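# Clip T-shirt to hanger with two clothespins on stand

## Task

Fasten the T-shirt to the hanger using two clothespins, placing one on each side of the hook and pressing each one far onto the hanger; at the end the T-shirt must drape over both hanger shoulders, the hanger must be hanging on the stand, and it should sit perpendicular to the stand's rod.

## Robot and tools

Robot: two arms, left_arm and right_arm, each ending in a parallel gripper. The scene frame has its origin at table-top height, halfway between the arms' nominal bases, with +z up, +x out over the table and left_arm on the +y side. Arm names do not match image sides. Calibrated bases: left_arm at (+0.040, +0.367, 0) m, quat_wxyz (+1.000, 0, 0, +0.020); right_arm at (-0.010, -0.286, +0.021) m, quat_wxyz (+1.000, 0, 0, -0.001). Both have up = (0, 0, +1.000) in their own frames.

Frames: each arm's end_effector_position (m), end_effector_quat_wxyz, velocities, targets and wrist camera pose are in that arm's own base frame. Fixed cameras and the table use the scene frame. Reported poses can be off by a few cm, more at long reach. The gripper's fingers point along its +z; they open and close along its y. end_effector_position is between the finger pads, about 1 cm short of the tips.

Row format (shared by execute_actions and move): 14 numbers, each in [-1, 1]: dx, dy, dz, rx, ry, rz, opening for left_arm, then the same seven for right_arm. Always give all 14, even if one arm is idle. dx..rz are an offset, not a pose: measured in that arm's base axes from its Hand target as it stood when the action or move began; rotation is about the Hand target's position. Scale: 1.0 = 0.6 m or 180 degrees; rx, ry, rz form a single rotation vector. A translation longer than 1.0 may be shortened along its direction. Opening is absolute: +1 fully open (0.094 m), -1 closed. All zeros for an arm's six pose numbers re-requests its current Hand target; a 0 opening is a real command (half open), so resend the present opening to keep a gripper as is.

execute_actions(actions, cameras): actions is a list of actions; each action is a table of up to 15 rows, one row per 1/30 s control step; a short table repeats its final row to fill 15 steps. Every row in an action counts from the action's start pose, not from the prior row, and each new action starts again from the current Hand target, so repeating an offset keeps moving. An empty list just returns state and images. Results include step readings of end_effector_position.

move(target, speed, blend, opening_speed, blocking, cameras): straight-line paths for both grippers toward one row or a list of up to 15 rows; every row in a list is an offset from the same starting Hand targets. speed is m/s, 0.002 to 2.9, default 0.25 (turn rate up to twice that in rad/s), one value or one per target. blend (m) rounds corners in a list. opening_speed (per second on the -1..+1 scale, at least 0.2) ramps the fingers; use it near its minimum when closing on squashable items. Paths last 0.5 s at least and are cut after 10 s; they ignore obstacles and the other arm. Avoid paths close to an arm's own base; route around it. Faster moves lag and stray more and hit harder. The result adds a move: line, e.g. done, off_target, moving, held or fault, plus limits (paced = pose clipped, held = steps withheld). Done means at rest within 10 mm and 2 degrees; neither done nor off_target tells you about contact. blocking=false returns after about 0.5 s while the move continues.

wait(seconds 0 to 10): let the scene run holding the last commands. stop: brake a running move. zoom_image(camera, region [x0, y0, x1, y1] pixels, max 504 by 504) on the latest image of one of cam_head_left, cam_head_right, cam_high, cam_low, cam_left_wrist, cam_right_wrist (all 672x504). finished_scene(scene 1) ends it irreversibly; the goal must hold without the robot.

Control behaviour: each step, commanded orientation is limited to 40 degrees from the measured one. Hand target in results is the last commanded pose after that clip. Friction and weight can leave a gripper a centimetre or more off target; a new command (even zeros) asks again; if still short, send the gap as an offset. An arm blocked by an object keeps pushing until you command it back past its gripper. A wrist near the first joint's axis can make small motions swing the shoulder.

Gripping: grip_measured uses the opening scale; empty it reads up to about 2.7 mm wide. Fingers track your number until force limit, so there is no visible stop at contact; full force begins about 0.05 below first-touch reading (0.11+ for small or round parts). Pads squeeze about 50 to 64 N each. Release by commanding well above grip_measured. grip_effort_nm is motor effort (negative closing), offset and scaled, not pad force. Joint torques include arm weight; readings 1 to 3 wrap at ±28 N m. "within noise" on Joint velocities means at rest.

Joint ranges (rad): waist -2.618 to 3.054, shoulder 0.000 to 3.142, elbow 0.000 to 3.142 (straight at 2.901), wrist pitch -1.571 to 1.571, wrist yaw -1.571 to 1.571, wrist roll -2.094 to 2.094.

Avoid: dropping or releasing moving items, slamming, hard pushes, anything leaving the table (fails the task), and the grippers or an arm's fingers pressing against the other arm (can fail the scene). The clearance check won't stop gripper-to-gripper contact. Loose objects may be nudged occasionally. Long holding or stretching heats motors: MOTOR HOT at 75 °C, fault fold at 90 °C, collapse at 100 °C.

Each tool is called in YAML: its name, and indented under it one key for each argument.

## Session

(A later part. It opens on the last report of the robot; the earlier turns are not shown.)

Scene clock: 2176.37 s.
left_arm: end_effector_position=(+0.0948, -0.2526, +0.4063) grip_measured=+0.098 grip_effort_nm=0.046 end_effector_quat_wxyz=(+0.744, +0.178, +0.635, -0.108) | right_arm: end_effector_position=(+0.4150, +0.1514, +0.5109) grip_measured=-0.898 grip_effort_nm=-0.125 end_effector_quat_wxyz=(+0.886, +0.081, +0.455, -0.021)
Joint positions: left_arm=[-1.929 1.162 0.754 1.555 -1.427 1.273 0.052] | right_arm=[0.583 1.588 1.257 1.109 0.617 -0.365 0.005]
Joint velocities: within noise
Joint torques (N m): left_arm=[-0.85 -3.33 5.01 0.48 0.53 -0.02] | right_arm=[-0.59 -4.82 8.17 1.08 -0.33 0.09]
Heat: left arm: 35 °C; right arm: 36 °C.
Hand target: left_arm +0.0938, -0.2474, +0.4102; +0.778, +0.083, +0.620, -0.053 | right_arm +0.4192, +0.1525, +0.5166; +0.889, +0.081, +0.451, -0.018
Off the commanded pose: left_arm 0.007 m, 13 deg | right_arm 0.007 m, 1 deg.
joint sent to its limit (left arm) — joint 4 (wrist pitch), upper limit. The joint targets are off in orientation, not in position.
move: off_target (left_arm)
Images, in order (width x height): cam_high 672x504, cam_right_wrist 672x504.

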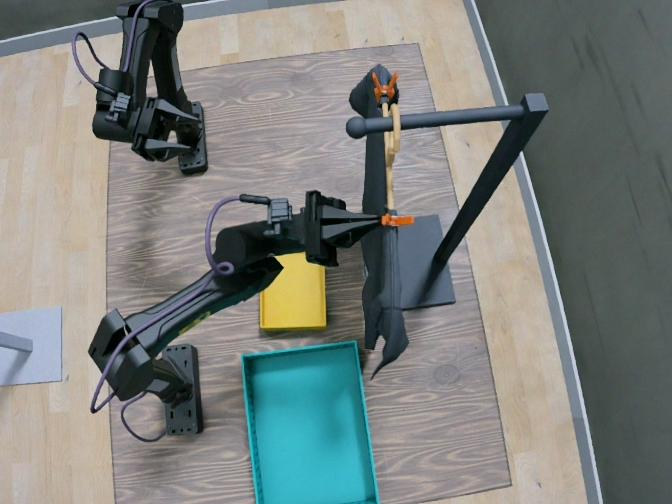

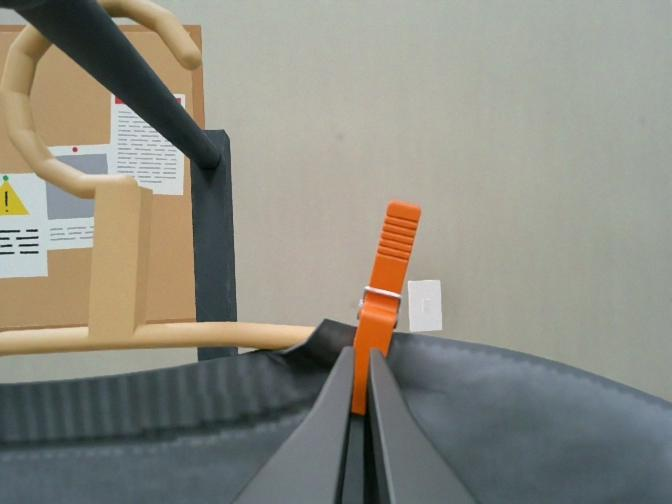

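move:
  target: [0,0,0,0,0,0,0.1,0.0133,-0.0015,0,0,0,0,-0.9]
  speed: 0.012
  cameras: ["cam_right_wrist", "cam_high"]

zoom_image:
  camera: "cam_high"
  region: [340, 60, 460, 240]

Scene clock: 2179.73 s.
left_arm: end_effector_position=(+0.0948, -0.2526, +0.4063) grip_measured=+0.098 grip_effort_nm=0.051 end_effector_quat_wxyz=(+0.744, +0.178, +0.635, -0.108) | right_arm: end_effector_position=(+0.4227, +0.1507, +0.5111) grip_measured=-0.898 grip_effort_nm=-0.129 end_effector_quat_wxyz=(+0.886, +0.081, +0.455, -0.020)
Joint positions: left_arm=[-1.929 1.162 0.754 1.555 -1.427 1.273 0.052] | right_arm=[0.568 1.61 1.281 1.1 0.606 -0.352 0.005]
Joint velocities: within noise
Joint torques (N m): left_arm=[-0.61 -3.15 5.24 0.46 0.58 0.03] | right_arm=[-0.54 -5.14 8.32 1.07 -0.29 0.11]
Heat: left arm: 35 °C; right arm: 36 °C.
Hand target: left_arm +0.0938, -0.2474, +0.4102; +0.778, +0.083, +0.620, -0.053 | right_arm +0.4271, +0.1517, +0.5166; +0.889, +0.081, +0.451, -0.018
Off the commanded pose: left_arm 0.007 m, 13 deg | right_arm 0.007 m, 1 deg.
joint sent to its limit (left arm) — joint 4 (wrist pitch), upper limit. The joint targets are off in orientation, not in position.
move: off_target (left_arm)
Images, in order (width x height): cam_high 672x504, cam_right_wrist 672x504.

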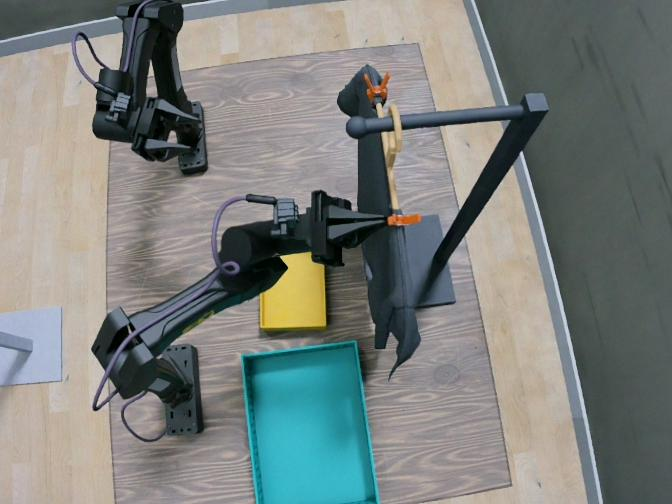

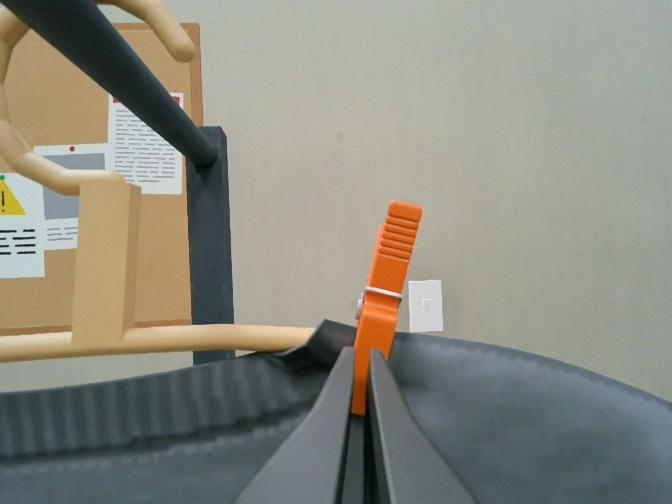

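Scaled by 2.800 from the camera's 672x504 image, which has a finer 960x720 frame.

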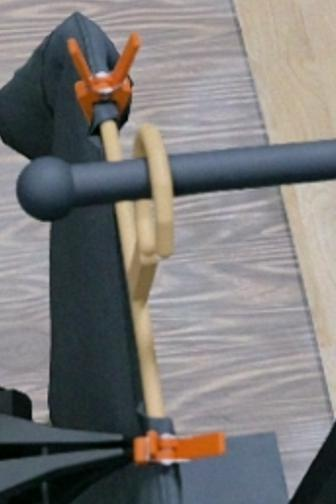

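move:
  target:
    - [0,0,0,0,0,0,0.1,-0.025,0,0,0,0,0,-0.9]
    - [0,0,0,0,0,0,0.1,-0.15,0,-0.02,0,0,0,-0.9]
  speed: [0.02,0.1]
  blend: [0.005,0]
  cameras: ["cam_right_wrist", "cam_high", "cam_head_left"]

zoom_image:
  camera: "cam_high"
  region: [340, 60, 460, 240]

Scene clock: 2198.30 s.
left_arm: end_effector_position=(+0.0948, -0.2526, +0.4063) grip_measured=+0.098 grip_effort_nm=0.051 end_effector_quat_wxyz=(+0.744, +0.178, +0.635, -0.108) | right_arm: end_effector_position=(+0.3458, +0.1563, +0.4992) grip_measured=-0.898 grip_effort_nm=-0.129 end_effector_quat_wxyz=(+0.885, +0.077, +0.458, -0.022)
Joint positions: left_arm=[-1.929 1.162 0.754 1.555 -1.427 1.273 0.052] | right_arm=[0.736 1.407 1.03 1.233 0.718 -0.508 0.005]
Joint velocities: within noise
Joint torques (N m): left_arm=[-0.62 -3.21 5.09 0.49 0.56 0.06] | right_arm=[0.49 -6.37 4.88 1.11 -0.25 -0.03]
Heat: left arm: 34 °C; right arm: 37 °C.
Hand target: left_arm +0.0938, -0.2474, +0.4102; +0.778, +0.083, +0.620, -0.053 | right_arm +0.3371, +0.1516, +0.5046; +0.889, +0.081, +0.451, -0.018
Off the commanded pose: left_arm 0.007 m, 13 deg | right_arm 0.011 m, 1 deg.
joint sent to its limit (left arm) — joint 4 (wrist pitch), upper limit. The joint targets are off in orientation, not in position.
move: off_target (left_arm, right_arm)
Images, in order (width x height): cam_head_left 672x504, cam_high 672x504, cam_right_wrist 672x504.

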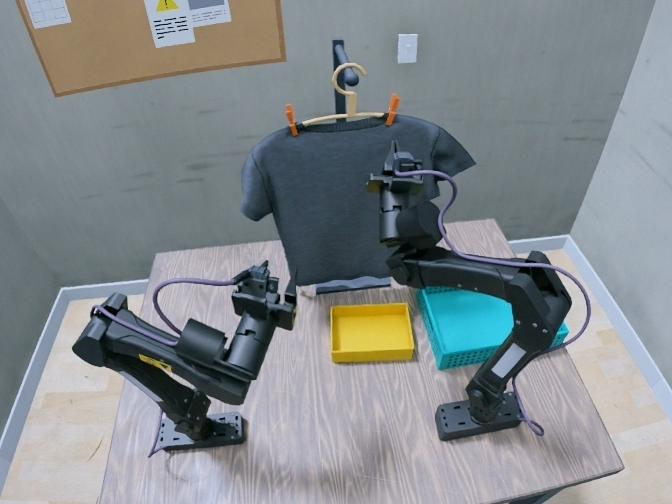

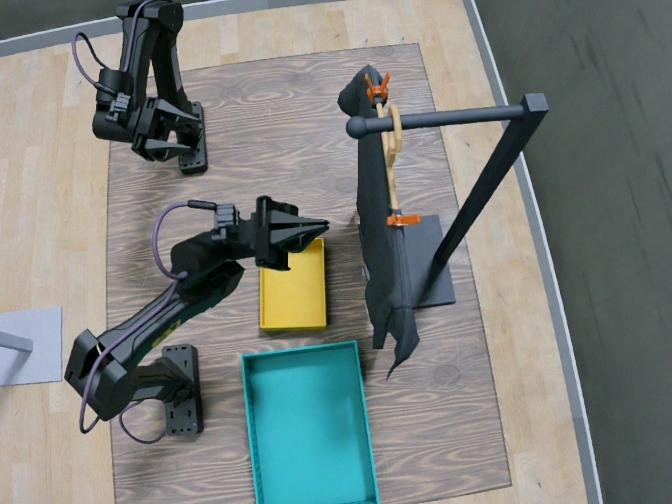

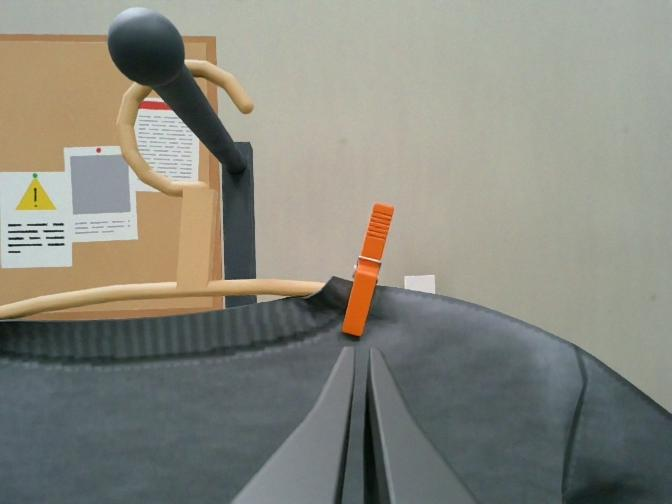

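Scaled by 2.800 from the camera's 672x504 image, which has a finer 960x720 frame.

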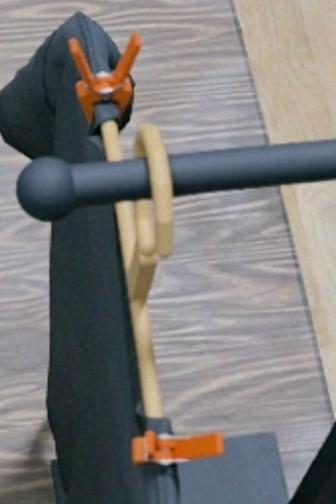

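wait:
  seconds: 1
  cameras: ["cam_high", "cam_head_right"]

zoom_image:
  camera: "cam_high"
  region: [340, 60, 460, 240]

zoom_image:
  camera: "cam_head_right"
  region: [230, 30, 490, 300]

Scene clock: 2202.93 s.
left_arm: end_effector_position=(+0.0948, -0.2526, +0.4063) grip_measured=+0.098 grip_effort_nm=0.051 end_effector_quat_wxyz=(+0.744, +0.178, +0.635, -0.108) | right_arm: end_effector_position=(+0.3457, +0.1561, +0.4993) grip_measured=-0.898 grip_effort_nm=-0.125 end_effector_quat_wxyz=(+0.885, +0.077, +0.458, -0.023)
Joint positions: left_arm=[-1.929 1.162 0.754 1.555 -1.427 1.273 0.052] | right_arm=[0.736 1.407 1.03 1.234 0.718 -0.508 0.005]
Joint velocities: within noise
Joint torques (N m): left_arm=[-0.49 -3.07 5.22 0.49 0.52 0.05] | right_arm=[0.44 -6.26 4.86 1.09 -0.25 -0.06]
Heat: left arm: 34 °C; right arm: 36 °C.
Hand target: left_arm +0.0938, -0.2474, +0.4102; +0.778, +0.083, +0.620, -0.053 | right_arm +0.3371, +0.1516, +0.5046; +0.889, +0.081, +0.451, -0.018
Tool commands: left_gripper/opening=+0.1 right_gripper/opening=-0.9
Off the commanded pose: left_arm 0.007 m, 13 deg | right_arm 0.011 m, 1 deg.
wait: 1.00 s; at rest from the start
Images, in order (width x height): cam_head_right 672x504, cam_high 672x504.

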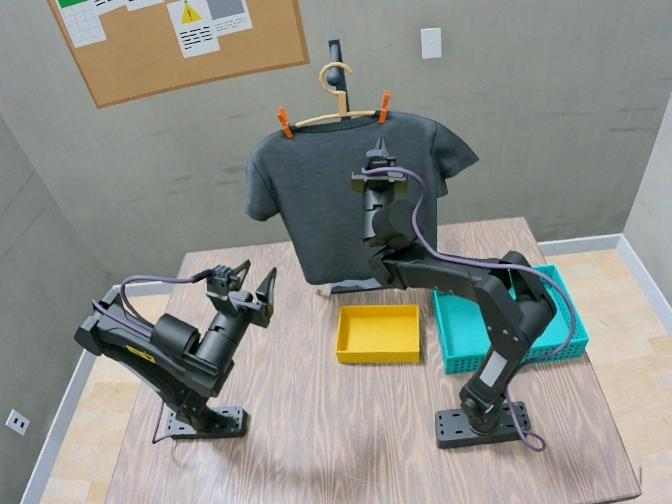

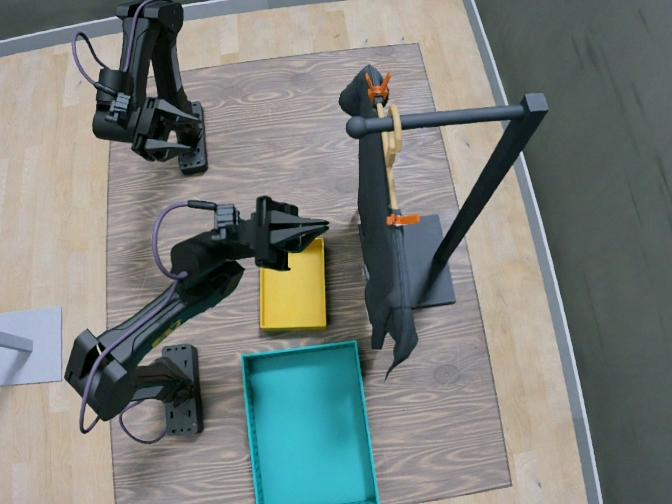

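Scaled by 2.800 from the camera's 672x504 image, which has a finer 960x720 frame.

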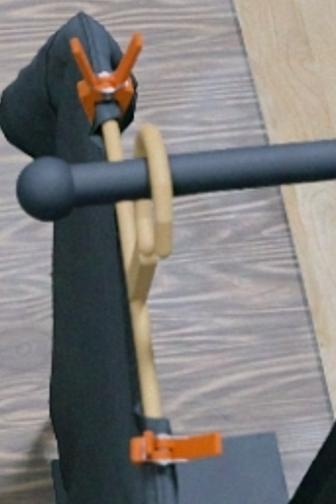

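Scaled by 1.867 from the camera's 672x504 image, which has a finer 960x720 frame.

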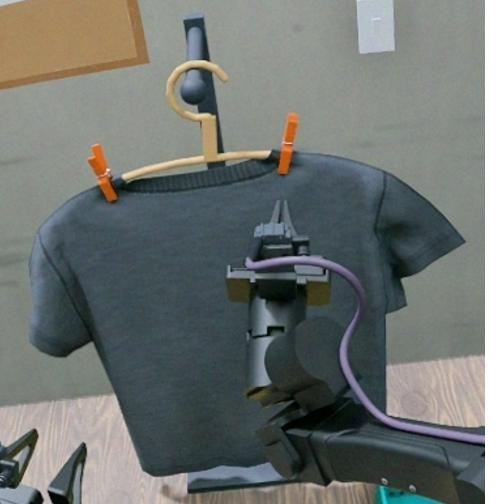

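wait:
  seconds: 0.5
  cameras: ["cam_high"]

zoom_image:
  camera: "cam_high"
  region: [340, 60, 460, 240]

Scene clock: 2208.43 s.
left_arm: end_effector_position=(+0.0948, -0.2526, +0.4063) grip_measured=+0.098 grip_effort_nm=0.051 end_effector_quat_wxyz=(+0.744, +0.178, +0.635, -0.108) | right_arm: end_effector_position=(+0.3457, +0.1561, +0.4993) grip_measured=-0.898 grip_effort_nm=-0.125 end_effector_quat_wxyz=(+0.885, +0.077, +0.458, -0.023)
Joint positions: left_arm=[-1.929 1.162 0.754 1.555 -1.427 1.273 0.052] | right_arm=[0.736 1.407 1.03 1.234 0.718 -0.508 0.005]
Joint velocities: within noise
Joint torques (N m): left_arm=[-0.54 -3.06 4.97 0.46 0.56 0.03] | right_arm=[0.5 -6.15 4.94 1.06 -0.24 -0.04]
Heat: left arm: 34 °C; right arm: 36 °C.
Hand target: left_arm +0.0938, -0.2474, +0.4102; +0.778, +0.083, +0.620, -0.053 | right_arm +0.3371, +0.1517, +0.5046; +0.889, +0.081, +0.451, -0.018
Tool commands: left_gripper/opening=+0.1 right_gripper/opening=-0.9
Off the commanded pose: left_arm 0.007 m, 13 deg | right_arm 0.011 m, 1 deg.
wait: 0.50 s; at rest from the start
Images, in order (width x height): cam_high 672x504.

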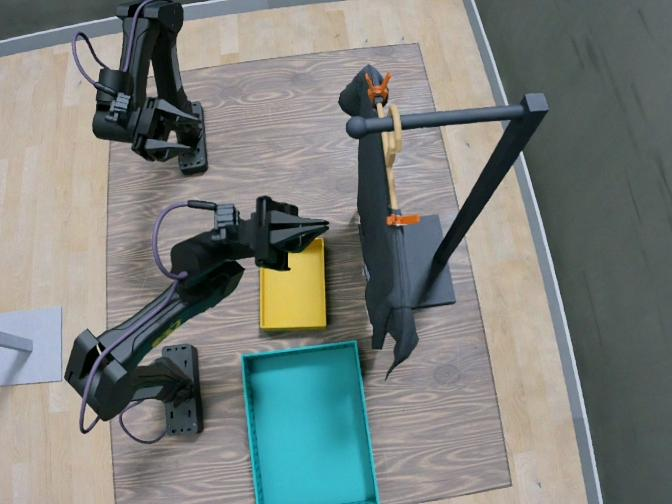

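Scaled by 2.800 from the camera's 672x504 image, which has a finer 960x720 frame.

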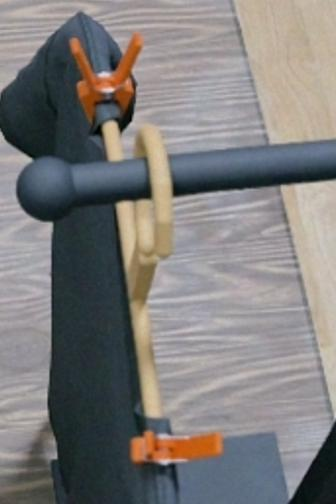

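finished_scene:

The scene is finished: the task was done.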